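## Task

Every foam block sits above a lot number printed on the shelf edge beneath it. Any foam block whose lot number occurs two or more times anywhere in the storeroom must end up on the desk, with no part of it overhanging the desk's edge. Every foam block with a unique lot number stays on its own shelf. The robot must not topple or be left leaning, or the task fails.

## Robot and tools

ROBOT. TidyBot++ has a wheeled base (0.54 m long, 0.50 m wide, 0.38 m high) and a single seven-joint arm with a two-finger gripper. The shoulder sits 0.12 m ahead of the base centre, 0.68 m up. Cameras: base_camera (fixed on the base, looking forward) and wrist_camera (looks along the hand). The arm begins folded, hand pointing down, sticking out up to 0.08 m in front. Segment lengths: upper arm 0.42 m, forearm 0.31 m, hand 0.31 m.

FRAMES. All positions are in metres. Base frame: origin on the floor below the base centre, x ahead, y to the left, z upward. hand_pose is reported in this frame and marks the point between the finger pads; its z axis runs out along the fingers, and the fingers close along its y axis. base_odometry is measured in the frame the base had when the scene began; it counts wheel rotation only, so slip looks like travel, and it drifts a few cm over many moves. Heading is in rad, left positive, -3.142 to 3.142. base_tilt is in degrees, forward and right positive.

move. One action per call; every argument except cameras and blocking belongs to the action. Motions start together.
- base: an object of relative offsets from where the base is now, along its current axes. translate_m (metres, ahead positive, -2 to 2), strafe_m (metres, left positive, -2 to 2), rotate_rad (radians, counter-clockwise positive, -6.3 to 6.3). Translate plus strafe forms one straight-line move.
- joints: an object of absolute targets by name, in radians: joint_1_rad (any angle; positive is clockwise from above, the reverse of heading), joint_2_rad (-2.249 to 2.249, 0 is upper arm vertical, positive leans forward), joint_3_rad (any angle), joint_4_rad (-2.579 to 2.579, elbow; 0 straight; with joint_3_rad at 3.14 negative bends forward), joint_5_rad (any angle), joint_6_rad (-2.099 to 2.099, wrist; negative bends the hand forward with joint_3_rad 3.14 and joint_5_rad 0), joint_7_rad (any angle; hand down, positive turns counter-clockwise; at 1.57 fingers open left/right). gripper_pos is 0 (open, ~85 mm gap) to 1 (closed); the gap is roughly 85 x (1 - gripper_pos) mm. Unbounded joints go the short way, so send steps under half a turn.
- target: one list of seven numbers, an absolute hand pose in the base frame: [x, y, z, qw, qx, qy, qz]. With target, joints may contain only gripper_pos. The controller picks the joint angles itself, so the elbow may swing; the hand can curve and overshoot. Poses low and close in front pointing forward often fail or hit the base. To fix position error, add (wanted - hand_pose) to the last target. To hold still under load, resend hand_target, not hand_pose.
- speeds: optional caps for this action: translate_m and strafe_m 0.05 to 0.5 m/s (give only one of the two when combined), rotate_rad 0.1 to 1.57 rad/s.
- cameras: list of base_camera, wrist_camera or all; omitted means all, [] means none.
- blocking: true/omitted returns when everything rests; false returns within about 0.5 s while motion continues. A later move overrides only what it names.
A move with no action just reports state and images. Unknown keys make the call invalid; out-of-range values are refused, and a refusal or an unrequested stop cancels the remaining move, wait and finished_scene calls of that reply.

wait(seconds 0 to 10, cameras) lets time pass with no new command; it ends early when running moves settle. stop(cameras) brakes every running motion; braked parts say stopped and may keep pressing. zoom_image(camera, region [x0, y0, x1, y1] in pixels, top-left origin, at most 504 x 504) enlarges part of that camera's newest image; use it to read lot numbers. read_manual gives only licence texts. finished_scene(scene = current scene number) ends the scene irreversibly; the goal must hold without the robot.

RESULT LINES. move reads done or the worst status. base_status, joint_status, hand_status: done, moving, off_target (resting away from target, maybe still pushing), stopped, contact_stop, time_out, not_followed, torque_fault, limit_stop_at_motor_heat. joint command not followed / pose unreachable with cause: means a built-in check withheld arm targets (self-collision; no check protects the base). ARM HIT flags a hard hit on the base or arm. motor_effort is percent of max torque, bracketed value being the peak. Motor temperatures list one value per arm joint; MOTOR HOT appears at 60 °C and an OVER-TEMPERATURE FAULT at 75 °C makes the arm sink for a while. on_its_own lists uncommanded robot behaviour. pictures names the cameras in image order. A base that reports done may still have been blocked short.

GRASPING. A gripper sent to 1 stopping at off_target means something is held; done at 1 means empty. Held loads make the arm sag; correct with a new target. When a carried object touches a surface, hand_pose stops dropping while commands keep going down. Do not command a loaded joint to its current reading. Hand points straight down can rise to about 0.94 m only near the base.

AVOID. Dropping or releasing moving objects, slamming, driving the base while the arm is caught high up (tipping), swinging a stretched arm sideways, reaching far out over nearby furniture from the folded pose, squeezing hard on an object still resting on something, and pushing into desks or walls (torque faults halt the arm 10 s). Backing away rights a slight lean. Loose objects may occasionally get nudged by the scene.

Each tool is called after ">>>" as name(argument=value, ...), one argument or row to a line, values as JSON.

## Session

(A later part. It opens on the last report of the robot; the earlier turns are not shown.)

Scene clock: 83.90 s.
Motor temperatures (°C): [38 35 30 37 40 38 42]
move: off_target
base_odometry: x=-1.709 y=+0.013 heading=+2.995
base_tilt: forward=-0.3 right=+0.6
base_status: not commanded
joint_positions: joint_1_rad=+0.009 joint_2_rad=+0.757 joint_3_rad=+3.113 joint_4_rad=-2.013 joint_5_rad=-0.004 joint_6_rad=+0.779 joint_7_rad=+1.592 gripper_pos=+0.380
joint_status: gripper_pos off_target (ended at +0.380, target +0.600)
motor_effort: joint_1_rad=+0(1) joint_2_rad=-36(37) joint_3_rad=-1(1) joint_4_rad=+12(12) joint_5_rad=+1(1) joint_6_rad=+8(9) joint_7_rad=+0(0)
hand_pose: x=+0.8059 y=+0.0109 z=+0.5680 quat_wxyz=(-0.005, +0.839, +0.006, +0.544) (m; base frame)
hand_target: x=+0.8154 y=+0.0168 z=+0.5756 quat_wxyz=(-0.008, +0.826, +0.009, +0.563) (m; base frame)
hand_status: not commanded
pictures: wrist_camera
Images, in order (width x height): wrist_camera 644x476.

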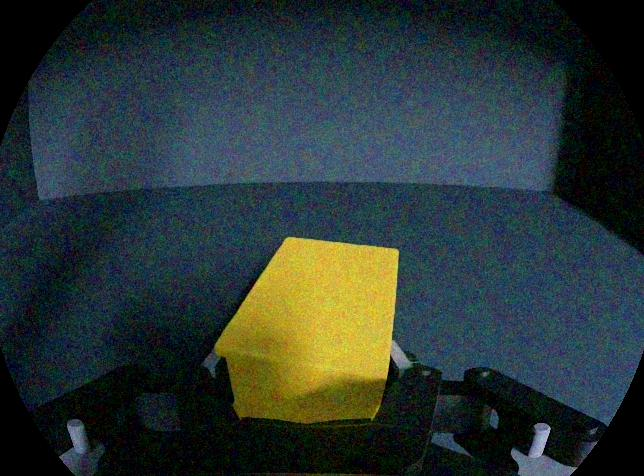

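>>> move(
  joints={"joint_2_rad":0.6},
  cameras=[],
)

>>> move(
  joints={"joint_2_rad":-0.6,"joint_4_rad":-2.4,"joint_6_rad":-0.3},
  base={"translate_m":-1.6,"strafe_m":-0.6},
  cameras=[],
)

>>> move(
  joints={"joint_1_rad":1.57,"joint_2_rad":-1.0,"joint_4_rad":-2.3,"joint_6_rad":-0.8},
  cameras=["wrist_camera"],
)

Scene clock: 85.70 s.
Motor temperatures (°C): [38 35 30 37 40 38 42]
move: done
base_odometry: x=-1.709 y=+0.013 heading=+2.995
base_tilt: forward=-0.3 right=+0.6
base_status: not commanded
joint_positions: joint_1_rad=+0.009 joint_2_rad=+0.587 joint_3_rad=+3.113 joint_4_rad=-2.011 joint_5_rad=-0.004 joint_6_rad=+0.783 joint_7_rad=+1.592 gripper_pos=+0.380
joint_status: all done
motor_effort: joint_1_rad=-1(1) joint_2_rad=-34(40) joint_3_rad=-1(1) joint_4_rad=+14(15) joint_5_rad=+1(1) joint_6_rad=+8(10) joint_7_rad=+0(1)
hand_pose: x=+0.8165 y=+0.0108 z=+0.6888 quat_wxyz=(-0.004, +0.787, +0.007, +0.616) (m; base frame)
hand_target: x=+0.8233 y=+0.0168 z=+0.6984 quat_wxyz=(-0.007, +0.774, +0.010, +0.633) (m; base frame)
hand_status: not commanded
pictures: none
No camera images: "cameras" was empty.

Scene clock: 90.43 s.
Motor temperatures (°C): [38 35 30 37 40 37 42]
move: done
base_odometry: x=-0.039 y=+0.372 heading=+2.995
base_tilt: forward=-0.3 right=+0.6
base_status: done
joint_positions: joint_1_rad=+0.008 joint_2_rad=-0.591 joint_3_rad=+3.113 joint_4_rad=-2.371 joint_5_rad=-0.004 joint_6_rad=-0.255 joint_7_rad=+1.592 gripper_pos=+0.380
joint_status: all done
motor_effort: joint_1_rad=-1(3) joint_2_rad=-1(39) joint_3_rad=+1(2) joint_4_rad=+22(23) joint_5_rad=+1(1) joint_6_rad=+8(10) joint_7_rad=+0(1)
hand_pose: x=+0.4700 y=+0.0096 z=+0.8262 quat_wxyz=(+0.007, +0.851, +0.018, +0.525) (m; base frame)
hand_target: x=+0.4558 y=+0.0117 z=+0.8002 quat_wxyz=(+0.005, +0.867, +0.022, +0.497) (m; base frame)
hand_status: not commanded
pictures: none
No camera images: "cameras" was empty.

Scene clock: 93.23 s.
Motor temperatures (°C): [38 35 30 37 40 37 42]
move: done
base_odometry: x=-0.039 y=+0.372 heading=+2.995
base_tilt: forward=-0.4 right=+0.6
base_status: not commanded
joint_positions: joint_1_rad=+1.552 joint_2_rad=-0.978 joint_3_rad=+3.113 joint_4_rad=-2.317 joint_5_rad=-0.004 joint_6_rad=-0.751 joint_7_rad=+1.592 gripper_pos=+0.380
joint_status: all done
motor_effort: joint_1_rad=-1(2) joint_2_rad=+9(10) joint_3_rad=+1(2) joint_4_rad=+22(23) joint_5_rad=+1(1) joint_6_rad=+8(10) joint_7_rad=+0(1)
hand_pose: x=+0.1329 y=-0.2268 z=+0.8344 quat_wxyz=(+0.358, +0.632, -0.590, +0.352) (m; base frame)
hand_target: x=+0.1287 y=-0.2173 z=+0.8357 quat_wxyz=(+0.358, +0.629, -0.598, +0.345) (m; base frame)
hand_status: not commanded
pictures: wrist_camera
Images, in order (width x height): wrist_camera 644x476.

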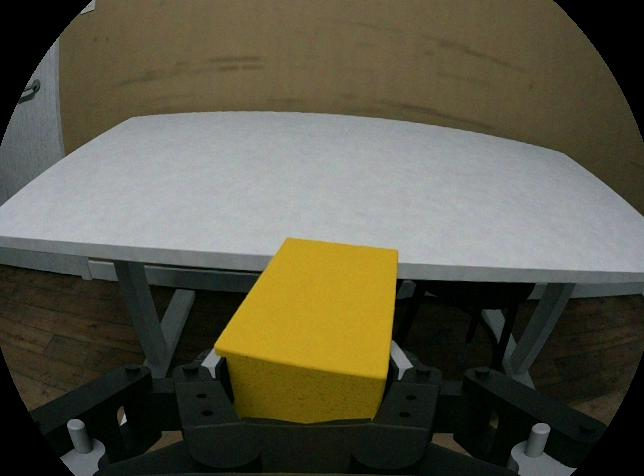

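>>> move(
  joints={"joint_2_rad":0.48,"joint_4_rad":-1.365,"joint_6_rad":-0.08},
  cameras=[],
)

>>> move(
  joints={"joint_2_rad":0.59},
  cameras=[],
)

>>> move(
  joints={"joint_2_rad":0.615},
  cameras=["wrist_camera"],
)

Scene clock: 96.13 s.
Motor temperatures (°C): [38 35 30 37 40 37 42]
move: done
base_odometry: x=-0.039 y=+0.372 heading=+2.995
base_tilt: forward=-0.4 right=+0.6
base_status: not commanded
joint_positions: joint_1_rad=+1.552 joint_2_rad=+0.459 joint_3_rad=+3.113 joint_4_rad=-1.382 joint_5_rad=-0.004 joint_6_rad=-0.140 joint_7_rad=+1.592 gripper_pos=+0.380
joint_status: all done
motor_effort: joint_1_rad=-1(1) joint_2_rad=-37(39) joint_3_rad=+0(2) joint_4_rad=+22(23) joint_5_rad=+1(1) joint_6_rad=+8(9) joint_7_rad=+0(1)
hand_pose: x=+0.1531 y=-0.7737 z=+0.8515 quat_wxyz=(+0.378, +0.607, -0.575, +0.397) (m; base frame)
hand_target: x=+0.1389 y=-0.7883 z=+0.8622 quat_wxyz=(+0.398, +0.590, -0.570, +0.410) (m; base frame)
hand_status: not commanded
pictures: none
No camera images: "cameras" was empty.

Scene clock: 97.17 s.
Motor temperatures (°C): [38 35 30 37 40 37 42]
move: done
base_odometry: x=-0.039 y=+0.372 heading=+2.995
base_tilt: forward=-0.3 right=+0.6
base_status: not commanded
joint_positions: joint_1_rad=+1.552 joint_2_rad=+0.577 joint_3_rad=+3.113 joint_4_rad=-1.374 joint_5_rad=-0.004 joint_6_rad=-0.132 joint_7_rad=+1.592 gripper_pos=+0.380
joint_status: all done
motor_effort: joint_1_rad=-1(1) joint_2_rad=-39(44) joint_3_rad=-1(1) joint_4_rad=+21(23) joint_5_rad=+1(1) joint_6_rad=+7(9) joint_7_rad=+0(1)
hand_pose: x=+0.1534 y=-0.7917 z=+0.7655 quat_wxyz=(+0.347, +0.626, -0.595, +0.367) (m; base frame)
hand_target: x=+0.1389 y=-0.8034 z=+0.7746 quat_wxyz=(+0.365, +0.611, -0.592, +0.378) (m; base frame)
hand_status: not commanded
pictures: none
No camera images: "cameras" was empty.

Scene clock: 97.80 s.
Motor temperatures (°C): [38 35 30 37 40 37 42]
move: done
base_odometry: x=-0.039 y=+0.372 heading=+2.995
base_tilt: forward=-0.4 right=+0.6
base_status: not commanded
joint_positions: joint_1_rad=+1.552 joint_2_rad=+0.583 joint_3_rad=+3.113 joint_4_rad=-1.374 joint_5_rad=-0.004 joint_6_rad=-0.129 joint_7_rad=+1.592 gripper_pos=+0.380
joint_status: all done
motor_effort: joint_1_rad=-1(1) joint_2_rad=-38(40) joint_3_rad=-1(1) joint_4_rad=+20(21) joint_5_rad=+1(1) joint_6_rad=+8(8) joint_7_rad=+0(1)
hand_pose: x=+0.1534 y=-0.7928 z=+0.7618 quat_wxyz=(+0.346, +0.626, -0.595, +0.366) (m; base frame)
hand_target: x=+0.1389 y=-0.8054 z=+0.7545 quat_wxyz=(+0.357, +0.616, -0.597, +0.371) (m; base frame)
hand_status: not commanded
pictures: wrist_camera
Images, in order (width x height): wrist_camera 644x476.

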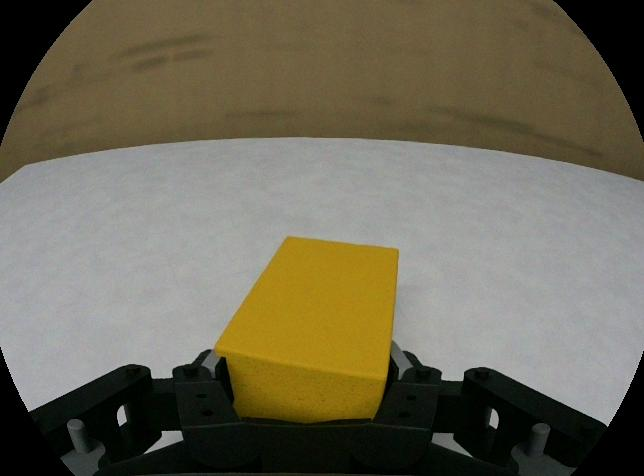

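>>> move(
  joints={"gripper_pos":0},
  cameras=[],
)

>>> move(
  joints={"joint_2_rad":-0.35,"joint_4_rad":-1.65,"joint_6_rad":-0.5},
  cameras=["wrist_camera"],
)

>>> move(
  base={"translate_m":1.42,"strafe_m":0.57},
  joints={"joint_1_rad":0},
  cameras=["wrist_camera"],
)

Scene clock: 99.07 s.
Motor temperatures (°C): [38 35 30 37 40 37 42]
move: done
base_odometry: x=-0.039 y=+0.372 heading=+2.995
base_tilt: forward=-0.4 right=+0.6
base_status: not commanded
joint_positions: joint_1_rad=+1.552 joint_2_rad=+0.584 joint_3_rad=+3.113 joint_4_rad=-1.374 joint_5_rad=-0.004 joint_6_rad=-0.129 joint_7_rad=+1.592 gripper_pos=+0.000
joint_status: all done
motor_effort: joint_1_rad=+0(1) joint_2_rad=-40(40) joint_3_rad=-1(1) joint_4_rad=+20(21) joint_5_rad=+1(1) joint_6_rad=+8(9) joint_7_rad=+0(1)
hand_pose: x=+0.1534 y=-0.7929 z=+0.7607 quat_wxyz=(+0.346, +0.626, -0.595, +0.365) (m; base frame)
hand_target: x=+0.1389 y=-0.8054 z=+0.7545 quat_wxyz=(+0.357, +0.616, -0.597, +0.371) (m; base frame)
hand_status: not commanded
pictures: none
No camera images: "cameras" was empty.

Scene clock: 101.30 s.
Motor temperatures (°C): [38 35 30 37 40 37 42]
move: done
base_odometry: x=-0.039 y=+0.372 heading=+2.995
base_tilt: forward=-0.3 right=+0.6
base_status: not commanded
joint_positions: joint_1_rad=+1.552 joint_2_rad=-0.344 joint_3_rad=+3.113 joint_4_rad=-1.617 joint_5_rad=-0.004 joint_6_rad=-0.449 joint_7_rad=+1.592 gripper_pos=+0.000
joint_status: all done
motor_effort: joint_1_rad=-1(1) joint_2_rad=-9(43) joint_3_rad=+1(1) joint_4_rad=+22(23) joint_5_rad=+1(1) joint_6_rad=+9(10) joint_7_rad=+0(1)
hand_pose: x=+0.1467 y=-0.4653 z=+1.1230 quat_wxyz=(+0.456, +0.556, -0.516, +0.465) (m; base frame)
hand_target: x=+0.1379 y=-0.4612 z=+1.0902 quat_wxyz=(+0.439, +0.569, -0.539, +0.440) (m; base frame)
hand_status: not commanded
pictures: wrist_camera
Images, in order (width x height): wrist_camera 644x476.

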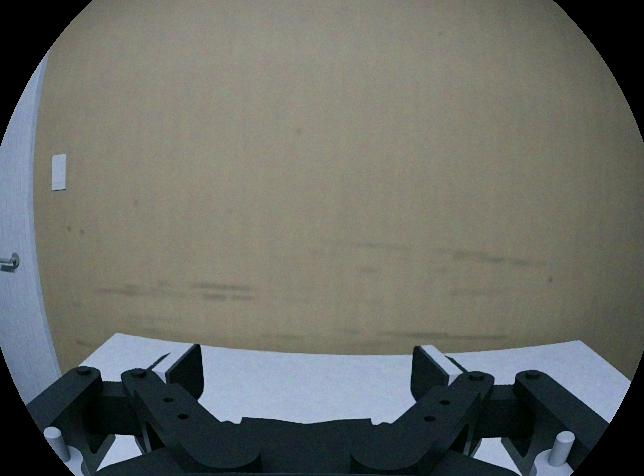

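Scene clock: 105.77 s.
Motor temperatures (°C): [38 35 30 37 40 37 42]
move: done
base_odometry: x=-1.527 y=+0.016 heading=+2.996
base_tilt: forward=-0.3 right=+0.6
base_status: done
joint_positions: joint_1_rad=+0.018 joint_2_rad=-0.347 joint_3_rad=+3.114 joint_4_rad=-1.621 joint_5_rad=-0.004 joint_6_rad=-0.455 joint_7_rad=+1.592 gripper_pos=+0.000
joint_status: all done
motor_effort: joint_1_rad=+0(3) joint_2_rad=-9(12) joint_3_rad=+1(2) joint_4_rad=+22(23) joint_5_rad=+1(1) joint_6_rad=+9(9) joint_7_rad=+0(1)
hand_pose: x=+0.5838 y=+0.0100 z=+1.1199 quat_wxyz=(+0.006, +0.761, +0.013, +0.649) (m; base frame)
hand_target: x=+0.5802 y=+0.0186 z=+1.0902 quat_wxyz=(+0.000, +0.783, +0.021, +0.622) (m; base frame)
hand_status: not commanded
pictures: wrist_camera
Images, in order (width x height): wrist_camera 644x476.

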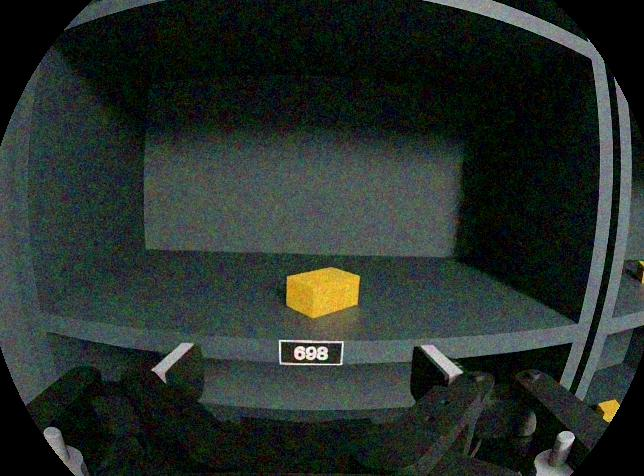

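>>> move(
  base={"translate_m":-0.12,"strafe_m":0.103},
  joints={"joint_1_rad":-0.25,"joint_2_rad":0.51,"joint_4_rad":-1.05,"joint_5_rad":1.57,"joint_6_rad":-0.75,"joint_7_rad":0.02},
)

Scene clock: 110.83 s.
Motor temperatures (°C): [38 35 30 37 40 37 42]
move: done
base_odometry: x=-1.423 y=-0.104 heading=+2.996
base_tilt: forward=-0.3 right=+0.6
base_status: done
joint_positions: joint_1_rad=-0.234 joint_2_rad=+0.488 joint_3_rad=+3.113 joint_4_rad=-1.066 joint_5_rad=+1.502 joint_6_rad=-0.697 joint_7_rad=+0.065 gripper_pos=+0.000
joint_status: all done
motor_effort: joint_1_rad=-1(3) joint_2_rad=-37(40) joint_3_rad=+1(3) joint_4_rad=+22(23) joint_5_rad=+6(7) joint_6_rad=+1(10) joint_7_rad=+0(1)
hand_pose: x=+0.8962 y=-0.0043 z=+1.0464 quat_wxyz=(+0.147, +0.703, -0.159, +0.677) (m; base frame)
hand_target: x=+0.8968 y=-0.0052 z=+1.0516 quat_wxyz=(+0.167, +0.688, -0.166, +0.686) (m; base frame)
hand_status: not commanded
pictures: base_camera, wrist_camera
Images, in order (width x height): base_camera 644x364, wrist_camera 644x476.

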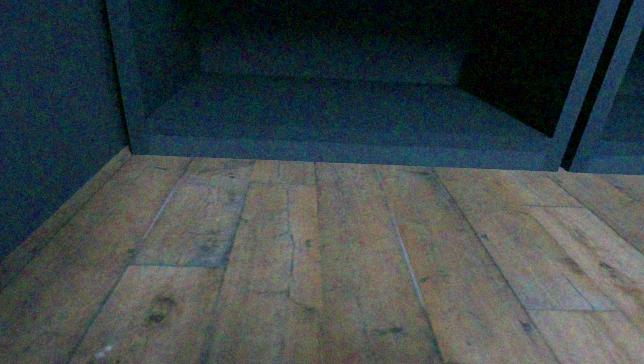

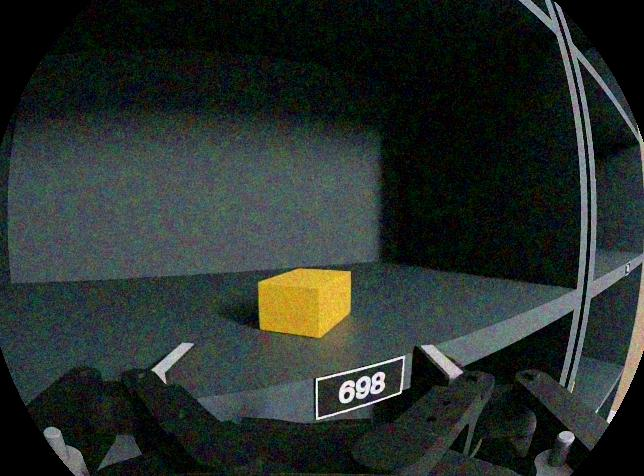

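>>> move(
  base={"translate_m":0.135,"strafe_m":-0.062},
  cameras=["wrist_camera"],
)

>>> move(
  joints={"gripper_pos":0.6},
  cameras=["wrist_camera"],
)

Scene clock: 113.47 s.
Motor temperatures (°C): [38 35 30 37 40 37 42]
move: done
base_odometry: x=-1.548 y=-0.023 heading=+2.996
base_tilt: forward=-0.3 right=+0.6
base_status: done
joint_positions: joint_1_rad=-0.241 joint_2_rad=+0.496 joint_3_rad=+3.113 joint_4_rad=-1.062 joint_5_rad=+1.507 joint_6_rad=-0.701 joint_7_rad=+0.063 gripper_pos=+0.000
joint_status: not commanded
motor_effort: joint_1_rad=+0(3) joint_2_rad=-37(41) joint_3_rad=+1(3) joint_4_rad=+21(22) joint_5_rad=+7(7) joint_6_rad=+1(2) joint_7_rad=+0(1)
hand_pose: x=+0.8983 y=+0.0007 z=+1.0438 quat_wxyz=(+0.147, +0.704, -0.157, +0.677) (m; base frame)
hand_target: x=+0.8968 y=-0.0052 z=+1.0516 quat_wxyz=(+0.167, +0.688, -0.166, +0.686) (m; base frame)
hand_status: not commanded
pictures: wrist_camera
Images, in order (width x height): wrist_camera 644x476.

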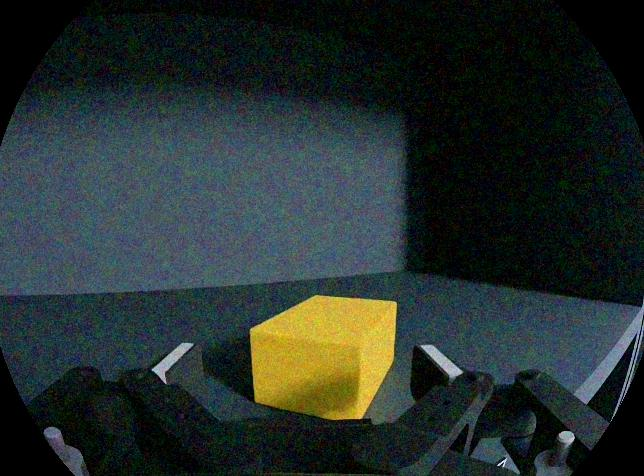

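Scene clock: 114.33 s.
Motor temperatures (°C): [38 36 30 37 40 37 42]
move: done
base_odometry: x=-1.548 y=-0.023 heading=+2.996
base_tilt: forward=-0.3 right=+0.6
base_status: not commanded
joint_positions: joint_1_rad=-0.241 joint_2_rad=+0.496 joint_3_rad=+3.113 joint_4_rad=-1.062 joint_5_rad=+1.507 joint_6_rad=-0.701 joint_7_rad=+0.063 gripper_pos=+0.600
joint_status: all done
motor_effort: joint_1_rad=+0(1) joint_2_rad=-38(38) joint_3_rad=+1(1) joint_4_rad=+21(22) joint_5_rad=+6(7) joint_6_rad=+1(2) joint_7_rad=+0(1)
hand_pose: x=+0.8983 y=+0.0007 z=+1.0438 quat_wxyz=(+0.147, +0.704, -0.157, +0.677) (m; base frame)
hand_target: x=+0.8968 y=-0.0052 z=+1.0516 quat_wxyz=(+0.167, +0.688, -0.166, +0.686) (m; base frame)
hand_status: not commanded
pictures: wrist_camera
Images, in order (width x height): wrist_camera 644x476.

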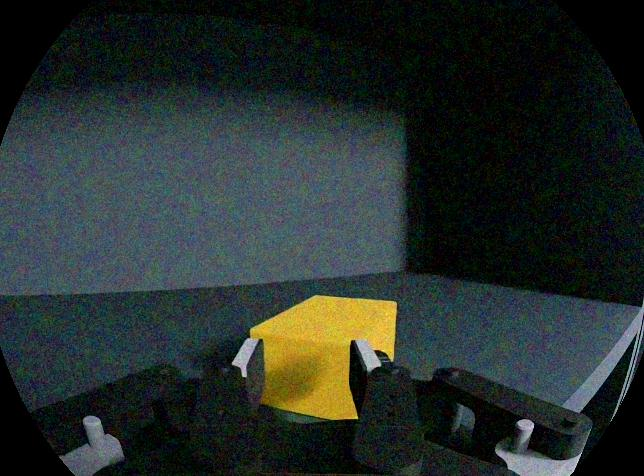

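>>> move(
  joints={"gripper_pos":0},
  cameras=[],
)

>>> move(
  base={"translate_m":0.068,"strafe_m":-0.042},
  joints={"joint_2_rad":0.523},
  cameras=["wrist_camera"],
)

>>> move(
  joints={"gripper_pos":0.6},
  cameras=["wrist_camera"],
)

Scene clock: 115.47 s.
Motor temperatures (°C): [38 36 30 37 40 37 42]
move: done
base_odometry: x=-1.548 y=-0.023 heading=+2.996
base_tilt: forward=-0.3 right=+0.6
base_status: not commanded
joint_positions: joint_1_rad=-0.241 joint_2_rad=+0.496 joint_3_rad=+3.113 joint_4_rad=-1.062 joint_5_rad=+1.507 joint_6_rad=-0.701 joint_7_rad=+0.063 gripper_pos=+0.000
joint_status: all done
motor_effort: joint_1_rad=+0(1) joint_2_rad=-37(38) joint_3_rad=+1(1) joint_4_rad=+22(22) joint_5_rad=+7(7) joint_6_rad=+1(2) joint_7_rad=-1(1)
hand_pose: x=+0.8983 y=+0.0007 z=+1.0438 quat_wxyz=(+0.147, +0.704, -0.157, +0.677) (m; base frame)
hand_target: x=+0.8968 y=-0.0052 z=+1.0516 quat_wxyz=(+0.167, +0.688, -0.166, +0.686) (m; base frame)
hand_status: not commanded
pictures: none
No camera images: "cameras" was empty.

Scene clock: 116.57 s.
Motor temperatures (°C): [38 36 30 37 40 37 42]
move: done
base_odometry: x=-1.609 y=+0.028 heading=+2.997
base_tilt: forward=-0.3 right=+0.6
base_status: done
joint_positions: joint_1_rad=-0.242 joint_2_rad=+0.505 joint_3_rad=+3.113 joint_4_rad=-1.061 joint_5_rad=+1.507 joint_6_rad=-0.703 joint_7_rad=+0.063 gripper_pos=+0.000
joint_status: all done
motor_effort: joint_1_rad=-1(4) joint_2_rad=-37(41) joint_3_rad=+1(3) joint_4_rad=+22(22) joint_5_rad=+6(7) joint_6_rad=+1(2) joint_7_rad=+0(1)
hand_pose: x=+0.9014 y=+0.0020 z=+1.0372 quat_wxyz=(+0.149, +0.706, -0.155, +0.674) (m; base frame)
hand_target: x=+0.9014 y=-0.0041 z=+1.0418 quat_wxyz=(+0.169, +0.692, -0.164, +0.682) (m; base frame)
hand_status: not commanded
pictures: wrist_camera
Images, in order (width x height): wrist_camera 644x476.

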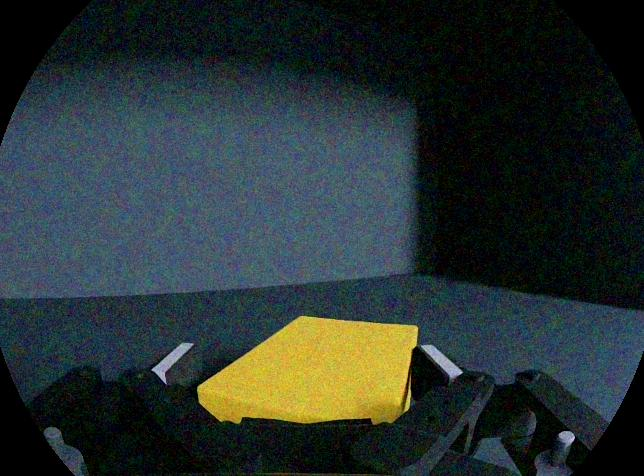

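Scene clock: 117.43 s.
Motor temperatures (°C): [38 36 30 37 40 37 42]
move: off_target
base_odometry: x=-1.609 y=+0.028 heading=+2.997
base_tilt: forward=-0.3 right=+0.6
base_status: not commanded
joint_positions: joint_1_rad=-0.242 joint_2_rad=+0.505 joint_3_rad=+3.113 joint_4_rad=-1.061 joint_5_rad=+1.508 joint_6_rad=-0.703 joint_7_rad=+0.063 gripper_pos=+0.376
joint_status: gripper_pos off_target (ended at +0.376, target +0.600)
motor_effort: joint_1_rad=+0(1) joint_2_rad=-38(38) joint_3_rad=+1(1) joint_4_rad=+21(22) joint_5_rad=+6(7) joint_6_rad=+0(2) joint_7_rad=+0(0)
hand_pose: x=+0.9014 y=+0.0020 z=+1.0373 quat_wxyz=(+0.149, +0.706, -0.155, +0.675) (m; base frame)
hand_target: x=+0.9014 y=-0.0041 z=+1.0418 quat_wxyz=(+0.169, +0.692, -0.164, +0.682) (m; base frame)
hand_status: not commanded
pictures: wrist_camera
Images, in order (width x height): wrist_camera 644x476.

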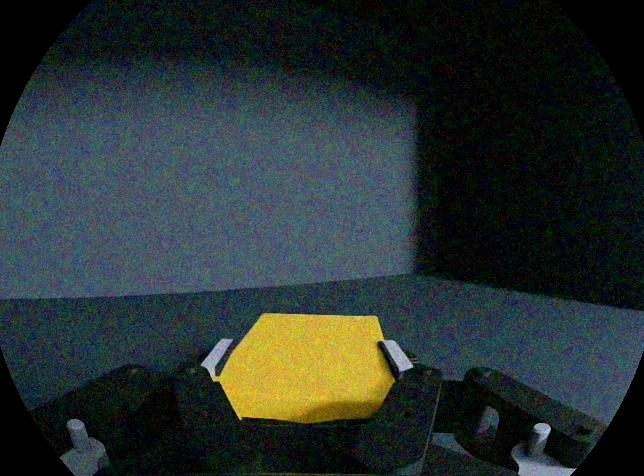

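>>> move(
  joints={"joint_2_rad":0.42},
  cameras=[],
)

>>> move(
  base={"translate_m":-0.5},
  cameras=["wrist_camera"],
)

>>> move(
  base={"translate_m":-1.25,"strafe_m":-0.56},
  joints={"joint_1_rad":1.57,"joint_2_rad":-0.35,"joint_4_rad":-1.65,"joint_5_rad":0,"joint_6_rad":-0.5,"joint_7_rad":1.59},
  cameras=["wrist_camera"],
)

Scene clock: 118.90 s.
Motor temperatures (°C): [38 36 30 37 40 37 42]
move: done
base_odometry: x=-1.609 y=+0.028 heading=+2.997
base_tilt: forward=-0.3 right=+0.6
base_status: not commanded
joint_positions: joint_1_rad=-0.242 joint_2_rad=+0.404 joint_3_rad=+3.113 joint_4_rad=-1.055 joint_5_rad=+1.510 joint_6_rad=-0.703 joint_7_rad=+0.063 gripper_pos=+0.376
joint_status: all done
motor_effort: joint_1_rad=+0(1) joint_2_rad=-34(42) joint_3_rad=+1(1) joint_4_rad=+22(23) joint_5_rad=+7(7) joint_6_rad=+1(2) joint_7_rad=+0(1)
hand_pose: x=+0.8625 y=-0.0077 z=+1.1159 quat_wxyz=(+0.132, +0.672, -0.171, +0.709) (m; base frame)
hand_target: x=+0.8617 y=-0.0142 z=+1.1178 quat_wxyz=(+0.152, +0.659, -0.181, +0.714) (m; base frame)
hand_status: not commanded
pictures: none
No camera images: "cameras" was empty.

Scene clock: 121.27 s.
Motor temperatures (°C): [38 36 30 37 40 37 42]
move: done
base_odometry: x=-1.114 y=-0.044 heading=+2.997
base_tilt: forward=-0.3 right=+0.6
base_status: done
joint_positions: joint_1_rad=-0.243 joint_2_rad=+0.401 joint_3_rad=+3.113 joint_4_rad=-1.055 joint_5_rad=+1.510 joint_6_rad=-0.704 joint_7_rad=+0.063 gripper_pos=+0.376
joint_status: not commanded
motor_effort: joint_1_rad=+0(2) joint_2_rad=-35(39) joint_3_rad=+1(2) joint_4_rad=+21(23) joint_5_rad=+7(7) joint_6_rad=+1(2) joint_7_rad=+0(1)
hand_pose: x=+0.8611 y=-0.0079 z=+1.1182 quat_wxyz=(+0.132, +0.671, -0.171, +0.710) (m; base frame)
hand_target: x=+0.8617 y=-0.0142 z=+1.1178 quat_wxyz=(+0.152, +0.659, -0.181, +0.714) (m; base frame)
hand_status: not commanded
pictures: wrist_camera
Images, in order (width x height): wrist_camera 644x476.

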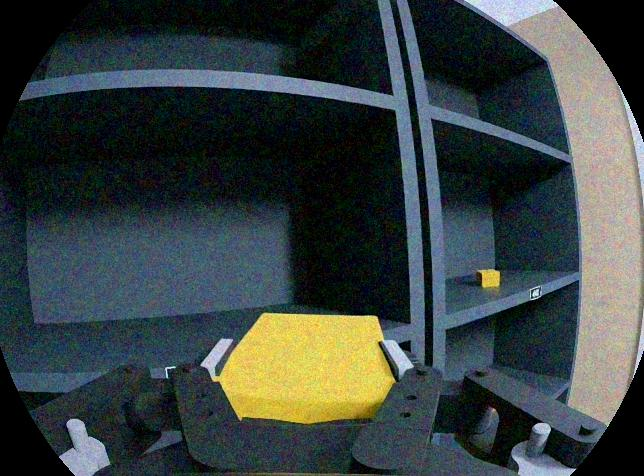

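Scene clock: 125.33 s.
Motor temperatures (°C): [38 36 30 37 40 37 42]
move: done
base_odometry: x=+0.204 y=+0.330 heading=+2.997
base_tilt: forward=-0.4 right=+0.6
base_status: done
joint_positions: joint_1_rad=+1.553 joint_2_rad=-0.339 joint_3_rad=+3.115 joint_4_rad=-1.619 joint_5_rad=+0.070 joint_6_rad=-0.557 joint_7_rad=+1.547 gripper_pos=+0.376
joint_status: all done
motor_effort: joint_1_rad=+0(4) joint_2_rad=-9(39) joint_3_rad=+1(3) joint_4_rad=+22(23) joint_5_rad=+1(7) joint_6_rad=+9(10) joint_7_rad=+0(1)
hand_pose: x=+0.1324 y=-0.4612 z=+1.0871 quat_wxyz=(+0.441, +0.577, -0.545, +0.418) (m; base frame)
hand_target: x=+0.1373 y=-0.4612 z=+1.0902 quat_wxyz=(+0.440, +0.569, -0.538, +0.439) (m; base frame)
hand_status: not commanded
pictures: wrist_camera
Images, in order (width x height): wrist_camera 644x476.

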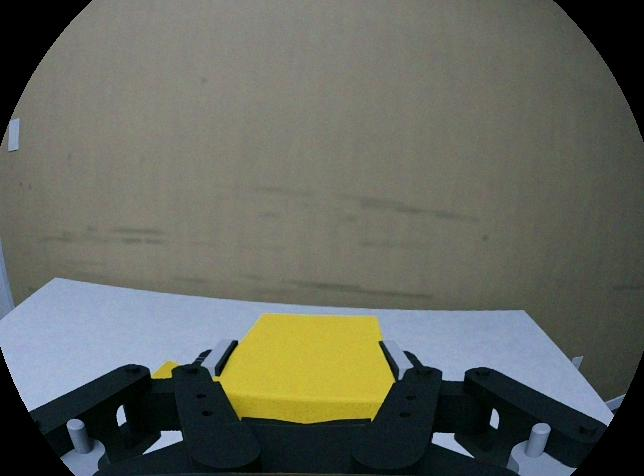

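>>> move(
  joints={"joint_2_rad":0.52,"joint_4_rad":-1.565,"joint_6_rad":0.48},
  cameras=[],
)

>>> move(
  joints={"joint_2_rad":0.625},
  cameras=["wrist_camera"],
)

>>> move(
  joints={"joint_2_rad":0.65},
  cameras=["wrist_camera"],
)

Scene clock: 128.20 s.
Motor temperatures (°C): [38 36 30 37 40 37 42]
move: done
base_odometry: x=+0.204 y=+0.330 heading=+2.997
base_tilt: forward=-0.4 right=+0.6
base_status: not commanded
joint_positions: joint_1_rad=+1.553 joint_2_rad=+0.497 joint_3_rad=+3.115 joint_4_rad=-1.581 joint_5_rad=+0.069 joint_6_rad=+0.421 joint_7_rad=+1.547 gripper_pos=+0.376
joint_status: all done
motor_effort: joint_1_rad=+0(1) joint_2_rad=-37(39) joint_3_rad=-1(1) joint_4_rad=+20(23) joint_5_rad=+1(1) joint_6_rad=+9(11) joint_7_rad=+0(1)
hand_pose: x=+0.1592 y=-0.7841 z=+0.8719 quat_wxyz=(+0.466, +0.545, -0.496, +0.489) (m; base frame)
hand_target: x=+0.1380 y=-0.7933 z=+0.8820 quat_wxyz=(+0.486, +0.516, -0.500, +0.497) (m; base frame)
hand_status: not commanded
pictures: none
No camera images: "cameras" was empty.

Scene clock: 129.23 s.
Motor temperatures (°C): [38 36 30 37 40 37 42]
move: done
base_odometry: x=+0.204 y=+0.330 heading=+2.997
base_tilt: forward=-0.3 right=+0.6
base_status: not commanded
joint_positions: joint_1_rad=+1.553 joint_2_rad=+0.611 joint_3_rad=+3.115 joint_4_rad=-1.575 joint_5_rad=+0.069 joint_6_rad=+0.429 joint_7_rad=+1.547 gripper_pos=+0.376
joint_status: all done
motor_effort: joint_1_rad=-1(1) joint_2_rad=-39(43) joint_3_rad=-1(1) joint_4_rad=+20(21) joint_5_rad=+0(1) joint_6_rad=+9(10) joint_7_rad=+0(1)
hand_pose: x=+0.1596 y=-0.8026 z=+0.7876 quat_wxyz=(+0.439, +0.568, -0.519, +0.463) (m; base frame)
hand_target: x=+0.1380 y=-0.8099 z=+0.7977 quat_wxyz=(+0.458, +0.541, -0.526, +0.470) (m; base frame)
hand_status: not commanded
pictures: wrist_camera
Images, in order (width x height): wrist_camera 644x476.

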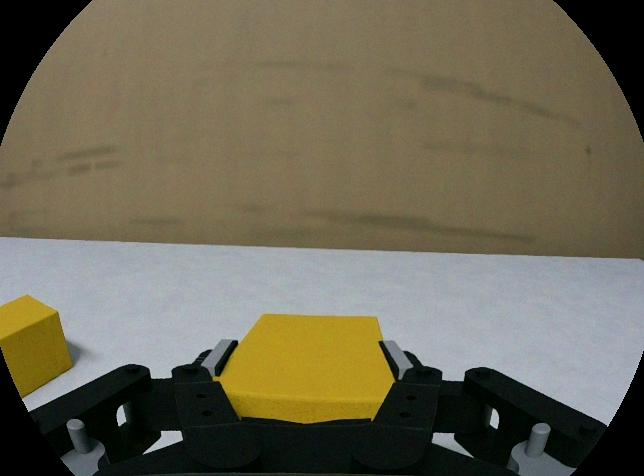

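Scene clock: 129.90 s.
Motor temperatures (°C): [38 36 30 37 40 37 42]
move: done
base_odometry: x=+0.204 y=+0.330 heading=+2.997
base_tilt: forward=-0.4 right=+0.6
base_status: not commanded
joint_positions: joint_1_rad=+1.553 joint_2_rad=+0.623 joint_3_rad=+3.115 joint_4_rad=-1.575 joint_5_rad=+0.069 joint_6_rad=+0.429 joint_7_rad=+1.547 gripper_pos=+0.376
joint_status: all done
motor_effort: joint_1_rad=+0(1) joint_2_rad=-39(41) joint_3_rad=-1(1) joint_4_rad=+20(20) joint_5_rad=+0(1) joint_6_rad=+9(10) joint_7_rad=+0(1)
hand_pose: x=+0.1596 y=-0.8038 z=+0.7778 quat_wxyz=(+0.436, +0.571, -0.522, +0.460) (m; base frame)
hand_target: x=+0.1380 y=-0.8126 z=+0.7775 quat_wxyz=(+0.452, +0.547, -0.532, +0.463) (m; base frame)
hand_status: not commanded
pictures: wrist_camera
Images, in order (width x height): wrist_camera 644x476.

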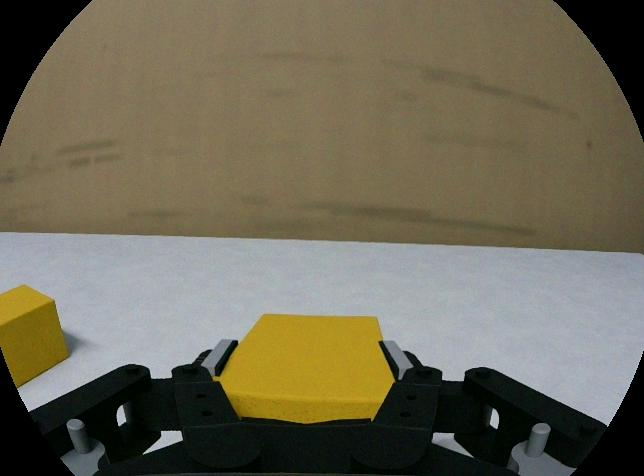

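Possibly contact beginning; go slightly further.

>>> move(
  joints={"joint_2_rad":0.668},
  cameras=[],
)

>>> move(
  joints={"joint_2_rad":0.68},
  cameras=["wrist_camera"],
)

Scene clock: 130.60 s.
Motor temperatures (°C): [38 36 30 37 40 37 42]
move: done
base_odometry: x=+0.204 y=+0.330 heading=+2.997
base_tilt: forward=-0.4 right=+0.6
base_status: not commanded
joint_positions: joint_1_rad=+1.553 joint_2_rad=+0.630 joint_3_rad=+3.115 joint_4_rad=-1.574 joint_5_rad=+0.069 joint_6_rad=+0.435 joint_7_rad=+1.547 gripper_pos=+0.376
joint_status: all done
motor_effort: joint_1_rad=+0(1) joint_2_rad=-39(42) joint_3_rad=-1(1) joint_4_rad=+18(20) joint_5_rad=+1(1) joint_6_rad=+8(9) joint_7_rad=+0(0)
hand_pose: x=+0.1597 y=-0.8051 z=+0.7749 quat_wxyz=(+0.435, +0.571, -0.522, +0.460) (m; base frame)
hand_target: x=+0.1380 y=-0.8142 z=+0.7628 quat_wxyz=(+0.447, +0.551, -0.536, +0.458) (m; base frame)
hand_status: not commanded
pictures: none
No camera images: "cameras" was empty.

Scene clock: 131.10 s.
Motor temperatures (°C): [38 36 30 37 40 37 42]
move: off_target
base_odometry: x=+0.204 y=+0.330 heading=+2.997
base_tilt: forward=-0.3 right=+0.6
base_status: not commanded
joint_positions: joint_1_rad=+1.553 joint_2_rad=+0.632 joint_3_rad=+3.115 joint_4_rad=-1.573 joint_5_rad=+0.069 joint_6_rad=+0.439 joint_7_rad=+1.547 gripper_pos=+0.376
joint_status: joint_2_rad off_target (ended at +0.632, target +0.680)
motor_effort: joint_1_rad=+0(1) joint_2_rad=-37(39) joint_3_rad=-1(1) joint_4_rad=+18(19) joint_5_rad=+1(1) joint_6_rad=+7(8) joint_7_rad=+0(0)
hand_pose: x=+0.1598 y=-0.8057 z=+0.7743 quat_wxyz=(+0.436, +0.570, -0.522, +0.461) (m; base frame)
hand_target: x=+0.1380 y=-0.8151 z=+0.7531 quat_wxyz=(+0.443, +0.554, -0.538, +0.455) (m; base frame)
hand_status: not commanded
pictures: wrist_camera
Images, in order (width x height): wrist_camera 644x476.

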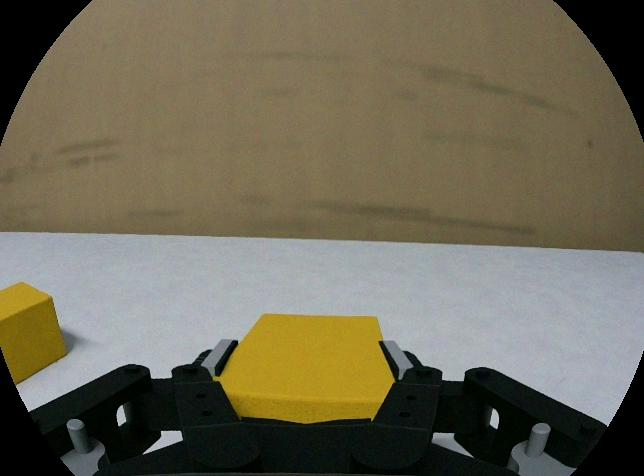

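>>> move(
  joints={"joint_2_rad":0.663},
  cameras=[],
)

>>> move(
  joints={"gripper_pos":0},
  cameras=[],
)

>>> move(
  joints={"joint_2_rad":-0.35,"joint_4_rad":-1.65,"joint_6_rad":-0.5},
  cameras=["wrist_camera"],
)

>>> move(
  base={"translate_m":-1.28,"strafe_m":0.4},
  cameras=[],
)

>>> move(
  base={"strafe_m":1.83},
  cameras=["base_camera"],
)

>>> move(
  base={"translate_m":2.0},
  cameras=["wrist_camera"],
)

>>> move(
  base={"translate_m":0.71},
  cameras=["wrist_camera"],
)

Scene clock: 132.33 s.
Motor temperatures (°C): [38 36 30 37 40 37 42]
move: done
base_odometry: x=+0.204 y=+0.330 heading=+2.997
base_tilt: forward=-0.3 right=+0.6
base_status: not commanded
joint_positions: joint_1_rad=+1.553 joint_2_rad=+0.633 joint_3_rad=+3.115 joint_4_rad=-1.573 joint_5_rad=+0.069 joint_6_rad=+0.439 joint_7_rad=+1.547 gripper_pos=+0.376
joint_status: all done
motor_effort: joint_1_rad=+0(1) joint_2_rad=-37(39) joint_3_rad=-1(1) joint_4_rad=+18(19) joint_5_rad=+1(1) joint_6_rad=+8(9) joint_7_rad=+0(1)
hand_pose: x=+0.1598 y=-0.8058 z=+0.7745 quat_wxyz=(+0.436, +0.570, -0.522, +0.461) (m; base frame)
hand_target: x=+0.1380 y=-0.8138 z=+0.7669 quat_wxyz=(+0.448, +0.550, -0.535, +0.460) (m; base frame)
hand_status: not commanded
pictures: none
No camera images: "cameras" was empty.

Scene clock: 133.20 s.
Motor temperatures (°C): [38 36 30 37 40 37 42]
move: done
base_odometry: x=+0.204 y=+0.330 heading=+2.997
base_tilt: forward=-0.4 right=+0.6
base_status: not commanded
joint_positions: joint_1_rad=+1.553 joint_2_rad=+0.635 joint_3_rad=+3.115 joint_4_rad=-1.573 joint_5_rad=+0.069 joint_6_rad=+0.439 joint_7_rad=+1.547 gripper_pos=+0.000
joint_status: all done
motor_effort: joint_1_rad=+0(1) joint_2_rad=-39(41) joint_3_rad=-1(1) joint_4_rad=+19(20) joint_5_rad=+0(1) joint_6_rad=+9(9) joint_7_rad=+0(1)
hand_pose: x=+0.1598 y=-0.8060 z=+0.7728 quat_wxyz=(+0.435, +0.571, -0.522, +0.460) (m; base frame)
hand_target: x=+0.1380 y=-0.8138 z=+0.7669 quat_wxyz=(+0.448, +0.550, -0.535, +0.460) (m; base frame)
hand_status: not commanded
pictures: none
No camera images: "cameras" was empty.

Scene clock: 135.87 s.
Motor temperatures (°C): [38 36 30 37 40 37 42]
move: done
base_odometry: x=+0.204 y=+0.330 heading=+2.997
base_tilt: forward=-0.4 right=+0.6
base_status: not commanded
joint_positions: joint_1_rad=+1.553 joint_2_rad=-0.345 joint_3_rad=+3.115 joint_4_rad=-1.617 joint_5_rad=+0.069 joint_6_rad=-0.450 joint_7_rad=+1.547 gripper_pos=+0.000
joint_status: all done
motor_effort: joint_1_rad=+0(1) joint_2_rad=-9(43) joint_3_rad=+0(1) joint_4_rad=+21(23) joint_5_rad=+1(1) joint_6_rad=+8(11) joint_7_rad=+0(1)
hand_pose: x=+0.1351 y=-0.4655 z=+1.1231 quat_wxyz=(+0.470, +0.553, -0.519, +0.451) (m; base frame)
hand_target: x=+0.1373 y=-0.4612 z=+1.0902 quat_wxyz=(+0.440, +0.569, -0.538, +0.439) (m; base frame)
hand_status: not commanded
pictures: wrist_camera
Images, in order (width x height): wrist_camera 644x476.

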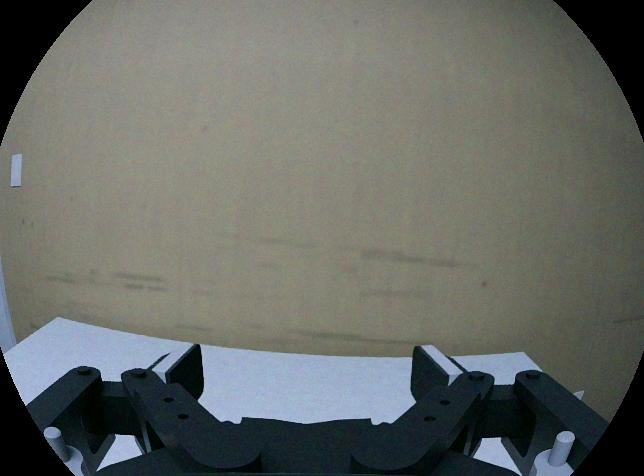

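Scene clock: 139.67 s.
Motor temperatures (°C): [38 36 30 37 40 37 42]
move: done
base_odometry: x=+1.413 y=-0.250 heading=+2.997
base_tilt: forward=-0.4 right=+0.6
base_status: done
joint_positions: joint_1_rad=+1.555 joint_2_rad=-0.345 joint_3_rad=+3.114 joint_4_rad=-1.619 joint_5_rad=+0.067 joint_6_rad=-0.453 joint_7_rad=+1.547 gripper_pos=+0.000
joint_status: not commanded
motor_effort: joint_1_rad=+0(1) joint_2_rad=-8(12) joint_3_rad=+1(3) joint_4_rad=+22(23) joint_5_rad=+1(1) joint_6_rad=+8(9) joint_7_rad=+0(1)
hand_pose: x=+0.1347 y=-0.4654 z=+1.1215 quat_wxyz=(+0.469, +0.553, -0.520, +0.450) (m; base frame)
hand_target: x=+0.1373 y=-0.4612 z=+1.0902 quat_wxyz=(+0.440, +0.569, -0.538, +0.439) (m; base frame)
hand_status: not commanded
pictures: none
No camera images: "cameras" was empty.

Scene clock: 144.67 s.
Motor temperatures (°C): [38 36 30 37 40 37 42]
move: done
base_odometry: x=+1.150 y=-2.062 heading=+2.998
base_tilt: forward=-0.4 right=+0.6
base_status: done
joint_positions: joint_1_rad=+1.555 joint_2_rad=-0.352 joint_3_rad=+3.114 joint_4_rad=-1.620 joint_5_rad=+0.067 joint_6_rad=-0.455 joint_7_rad=+1.547 gripper_pos=+0.000
joint_status: not commanded
motor_effort: joint_1_rad=+0(1) joint_2_rad=-8(12) joint_3_rad=+1(1) joint_4_rad=+22(23) joint_5_rad=+1(1) joint_6_rad=+8(9) joint_7_rad=+0(1)
hand_pose: x=+0.1346 y=-0.4622 z=+1.1232 quat_wxyz=(+0.470, +0.553, -0.520, +0.451) (m; base frame)
hand_target: x=+0.1373 y=-0.4612 z=+1.0902 quat_wxyz=(+0.440, +0.569, -0.538, +0.439) (m; base frame)
hand_status: not commanded
pictures: base_camera
Images, in order (width x height): base_camera 644x364.

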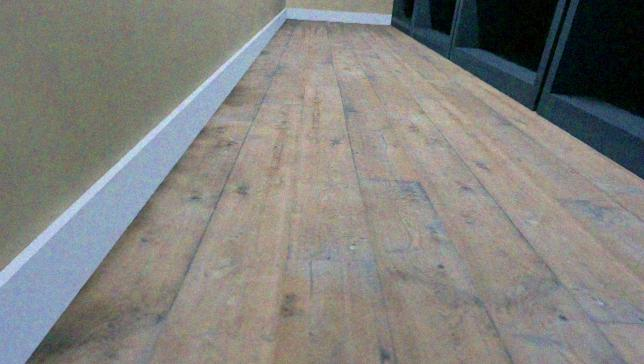

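Scene clock: 150.00 s.
Motor temperatures (°C): [38 36 30 37 40 37 42]
move: done
base_odometry: x=-0.829 y=-1.775 heading=+2.998
base_tilt: forward=-0.3 right=+0.6
base_status: done
joint_positions: joint_1_rad=+1.556 joint_2_rad=-0.352 joint_3_rad=+3.114 joint_4_rad=-1.620 joint_5_rad=+0.066 joint_6_rad=-0.455 joint_7_rad=+1.547 gripper_pos=+0.000
joint_status: not commanded
motor_effort: joint_1_rad=+0(1) joint_2_rad=-8(10) joint_3_rad=+1(3) joint_4_rad=+21(23) joint_5_rad=+1(1) joint_6_rad=+10(10) joint_7_rad=+0(1)
hand_pose: x=+0.1341 y=-0.4622 z=+1.1230 quat_wxyz=(+0.470, +0.552, -0.520, +0.451) (m; base frame)
hand_target: x=+0.1373 y=-0.4612 z=+1.0902 quat_wxyz=(+0.440, +0.569, -0.538, +0.439) (m; base frame)
hand_status: not commanded
pictures: wrist_camera
Images, in order (width x height): wrist_camera 644x476.

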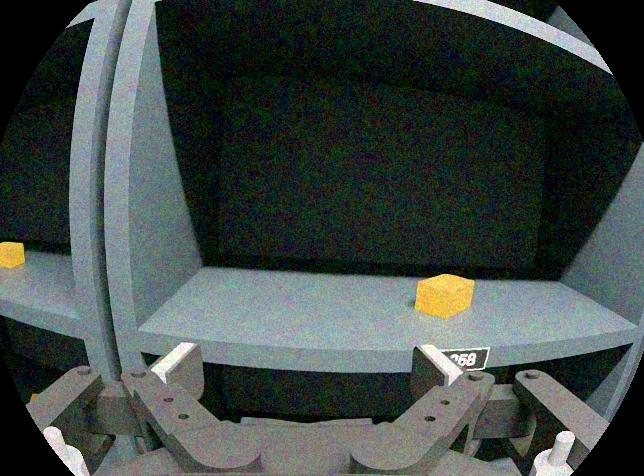

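Scene clock: 152.80 s.
Motor temperatures (°C): [38 36 30 37 40 37 42]
move: done
base_odometry: x=-1.532 y=-1.674 heading=+2.999
base_tilt: forward=-0.3 right=+0.6
base_status: done
joint_positions: joint_1_rad=+1.557 joint_2_rad=-0.352 joint_3_rad=+3.114 joint_4_rad=-1.620 joint_5_rad=+0.066 joint_6_rad=-0.455 joint_7_rad=+1.547 gripper_pos=+0.000
joint_status: not commanded
motor_effort: joint_1_rad=+0(1) joint_2_rad=-9(10) joint_3_rad=+1(3) joint_4_rad=+22(23) joint_5_rad=+1(2) joint_6_rad=+9(10) joint_7_rad=-1(1)
hand_pose: x=+0.1342 y=-0.4622 z=+1.1229 quat_wxyz=(+0.470, +0.552, -0.520, +0.451) (m; base frame)
hand_target: x=+0.1373 y=-0.4612 z=+1.0902 quat_wxyz=(+0.440, +0.569, -0.538, +0.439) (m; base frame)
hand_status: not commanded
pictures: wrist_camera
Images, in order (width x height): wrist_camera 644x476.

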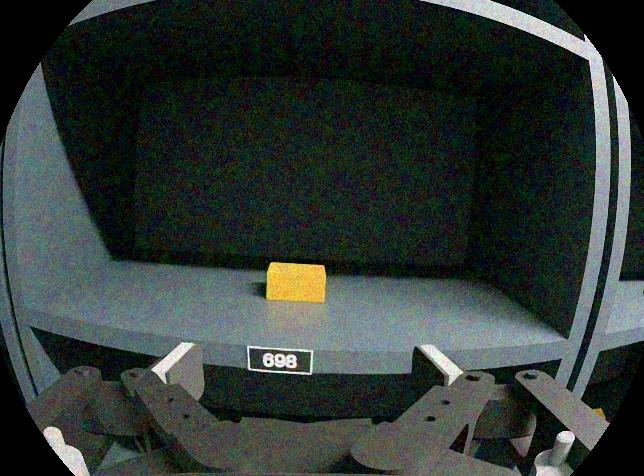

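>>> move(
  base={"translate_m":-0.32},
  joints={"joint_2_rad":0.32,"joint_4_rad":-0.87,"joint_5_rad":-1.05,"joint_6_rad":-1.65,"joint_7_rad":2.76},
  cameras=["wrist_camera"],
)

Scene clock: 156.90 s.
Motor temperatures (°C): [38 36 30 37 40 37 42]
move: done
base_odometry: x=-1.215 y=-1.720 heading=+2.998
base_tilt: forward=-0.4 right=+0.6
base_status: done
joint_positions: joint_1_rad=+1.563 joint_2_rad=+0.295 joint_3_rad=+3.113 joint_4_rad=-0.887 joint_5_rad=-0.984 joint_6_rad=-1.597 joint_7_rad=+2.715 gripper_pos=+0.000
joint_status: all done
motor_effort: joint_1_rad=-1(2) joint_2_rad=-26(28) joint_3_rad=-2(3) joint_4_rad=+16(23) joint_5_rad=-6(7) joint_6_rad=+4(10) joint_7_rad=+0(1)
hand_pose: x=+0.3924 y=-0.4613 z=+1.0435 quat_wxyz=(+0.049, +0.867, -0.074, +0.490) (m; base frame)
hand_target: x=+0.3988 y=-0.4505 z=+1.0484 quat_wxyz=(+0.028, +0.860, -0.038, +0.508) (m; base frame)
hand_status: not commanded
pictures: wrist_camera
Images, in order (width x height): wrist_camera 644x476.

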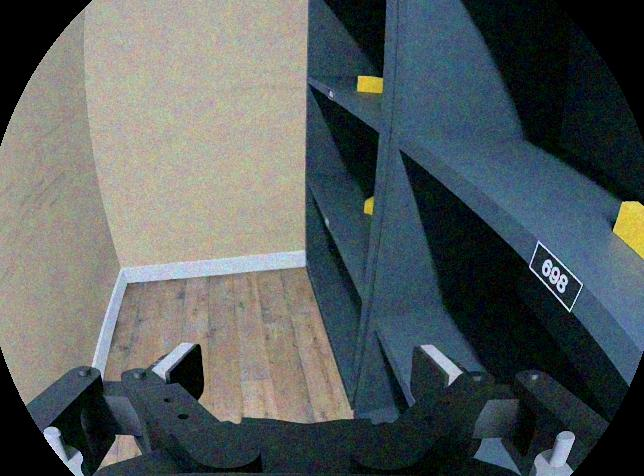

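>>> move(
  base={"strafe_m":-0.26},
  joints={"joint_2_rad":0.285},
  cameras=["wrist_camera"],
)

Scene clock: 158.93 s.
Motor temperatures (°C): [37 36 30 37 40 37 42]
move: done
base_odometry: x=-1.178 y=-1.462 heading=+2.997
base_tilt: forward=-0.4 right=+0.6
base_status: done
joint_positions: joint_1_rad=+1.563 joint_2_rad=+0.279 joint_3_rad=+3.113 joint_4_rad=-0.883 joint_5_rad=-0.989 joint_6_rad=-1.604 joint_7_rad=+2.717 gripper_pos=+0.000
joint_status: all done
motor_effort: joint_1_rad=+0(1) joint_2_rad=-26(30) joint_3_rad=-1(2) joint_4_rad=+17(18) joint_5_rad=-6(7) joint_6_rad=+3(4) joint_7_rad=+0(1)
hand_pose: x=+0.3931 y=-0.4532 z=+1.0530 quat_wxyz=(+0.055, +0.866, -0.066, +0.492) (m; base frame)
hand_target: x=+0.3988 y=-0.4374 z=+1.0640 quat_wxyz=(+0.043, +0.859, -0.029, +0.509) (m; base frame)
hand_status: not commanded
pictures: wrist_camera
Images, in order (width x height): wrist_camera 644x476.

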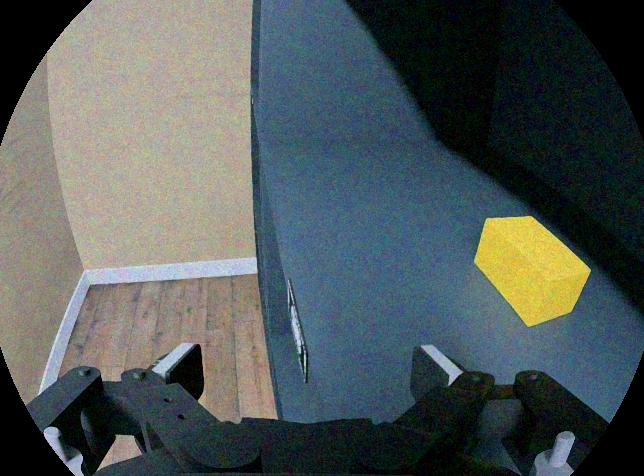

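>>> move(
  base={"strafe_m":-0.14},
  joints={"joint_2_rad":0.47,"joint_4_rad":-0.595},
  cameras=["wrist_camera"],
)

Scene clock: 162.23 s.
Motor temperatures (°C): [37 36 30 37 40 37 42]
move: done
base_odometry: x=-1.158 y=-1.323 heading=+2.996
base_tilt: forward=-0.3 right=+0.6
base_status: done
joint_positions: joint_1_rad=+1.563 joint_2_rad=+0.461 joint_3_rad=+3.113 joint_4_rad=-0.611 joint_5_rad=-0.991 joint_6_rad=-1.606 joint_7_rad=+2.717 gripper_pos=+0.000
joint_status: all done
motor_effort: joint_1_rad=-1(2) joint_2_rad=-32(38) joint_3_rad=-2(3) joint_4_rad=+15(18) joint_5_rad=-6(7) joint_6_rad=+4(5) joint_7_rad=+0(1)
hand_pose: x=+0.3930 y=-0.5258 z=+1.0579 quat_wxyz=(+0.093, +0.861, -0.044, +0.498) (m; base frame)
hand_target: x=+0.3980 y=-0.5111 z=+1.0663 quat_wxyz=(+0.082, +0.855, -0.008, +0.513) (m; base frame)
hand_status: not commanded
pictures: wrist_camera
Images, in order (width x height): wrist_camera 644x476.

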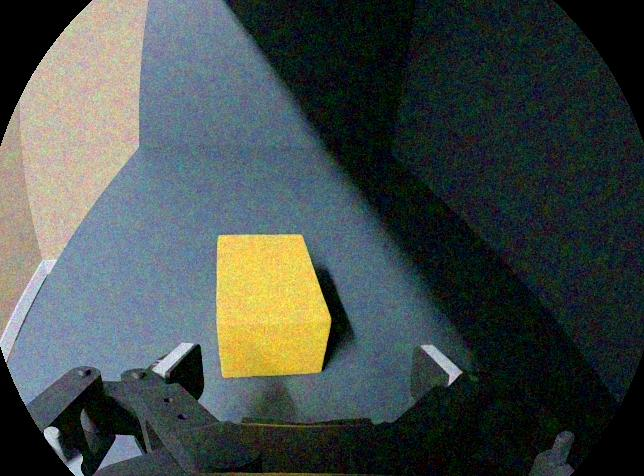

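>>> move(
  base={"translate_m":0.07,"strafe_m":0.022},
  joints={"joint_2_rad":0.492},
  cameras=["wrist_camera"],
)

>>> move(
  joints={"gripper_pos":0.6},
  cameras=["wrist_camera"],
)

Scene clock: 163.67 s.
Motor temperatures (°C): [37 36 30 37 40 37 42]
move: done
base_odometry: x=-1.230 y=-1.335 heading=+2.996
base_tilt: forward=-0.3 right=+0.6
base_status: done
joint_positions: joint_1_rad=+1.562 joint_2_rad=+0.472 joint_3_rad=+3.113 joint_4_rad=-0.609 joint_5_rad=-0.993 joint_6_rad=-1.606 joint_7_rad=+2.717 gripper_pos=+0.000
joint_status: all done
motor_effort: joint_1_rad=-1(3) joint_2_rad=-32(34) joint_3_rad=-3(4) joint_4_rad=+16(17) joint_5_rad=-6(7) joint_6_rad=+3(5) joint_7_rad=+0(1)
hand_pose: x=+0.3942 y=-0.5292 z=+1.0530 quat_wxyz=(+0.088, +0.861, -0.045, +0.498) (m; base frame)
hand_target: x=+0.3980 y=-0.5194 z=+1.0549 quat_wxyz=(+0.073, +0.855, -0.013, +0.513) (m; base frame)
hand_status: not commanded
pictures: wrist_camera
Images, in order (width x height): wrist_camera 644x476.

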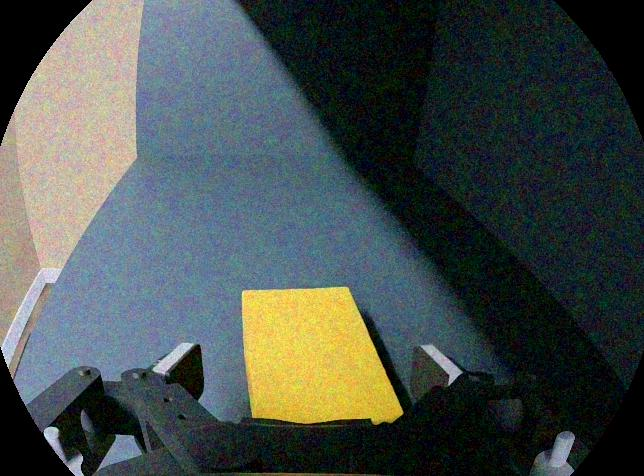

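Scene clock: 164.53 s.
Motor temperatures (°C): [37 36 30 37 40 37 42]
move: done
base_odometry: x=-1.230 y=-1.335 heading=+2.996
base_tilt: forward=-0.3 right=+0.6
base_status: not commanded
joint_positions: joint_1_rad=+1.562 joint_2_rad=+0.472 joint_3_rad=+3.113 joint_4_rad=-0.608 joint_5_rad=-0.996 joint_6_rad=-1.606 joint_7_rad=+2.717 gripper_pos=+0.600
joint_status: all done
motor_effort: joint_1_rad=+0(1) joint_2_rad=-32(32) joint_3_rad=-2(3) joint_4_rad=+17(17) joint_5_rad=-6(6) joint_6_rad=+4(5) joint_7_rad=+0(1)
hand_pose: x=+0.3947 y=-0.5288 z=+1.0544 quat_wxyz=(+0.088, +0.861, -0.044, +0.500) (m; base frame)
hand_target: x=+0.3980 y=-0.5194 z=+1.0549 quat_wxyz=(+0.073, +0.855, -0.013, +0.513) (m; base frame)
hand_status: not commanded
pictures: wrist_camera
Images, in order (width x height): wrist_camera 644x476.

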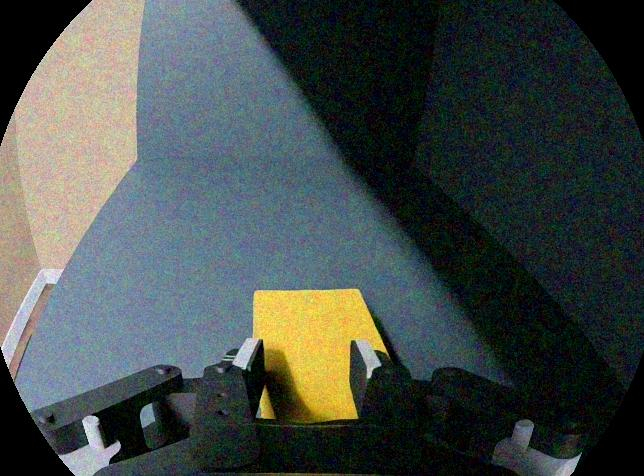

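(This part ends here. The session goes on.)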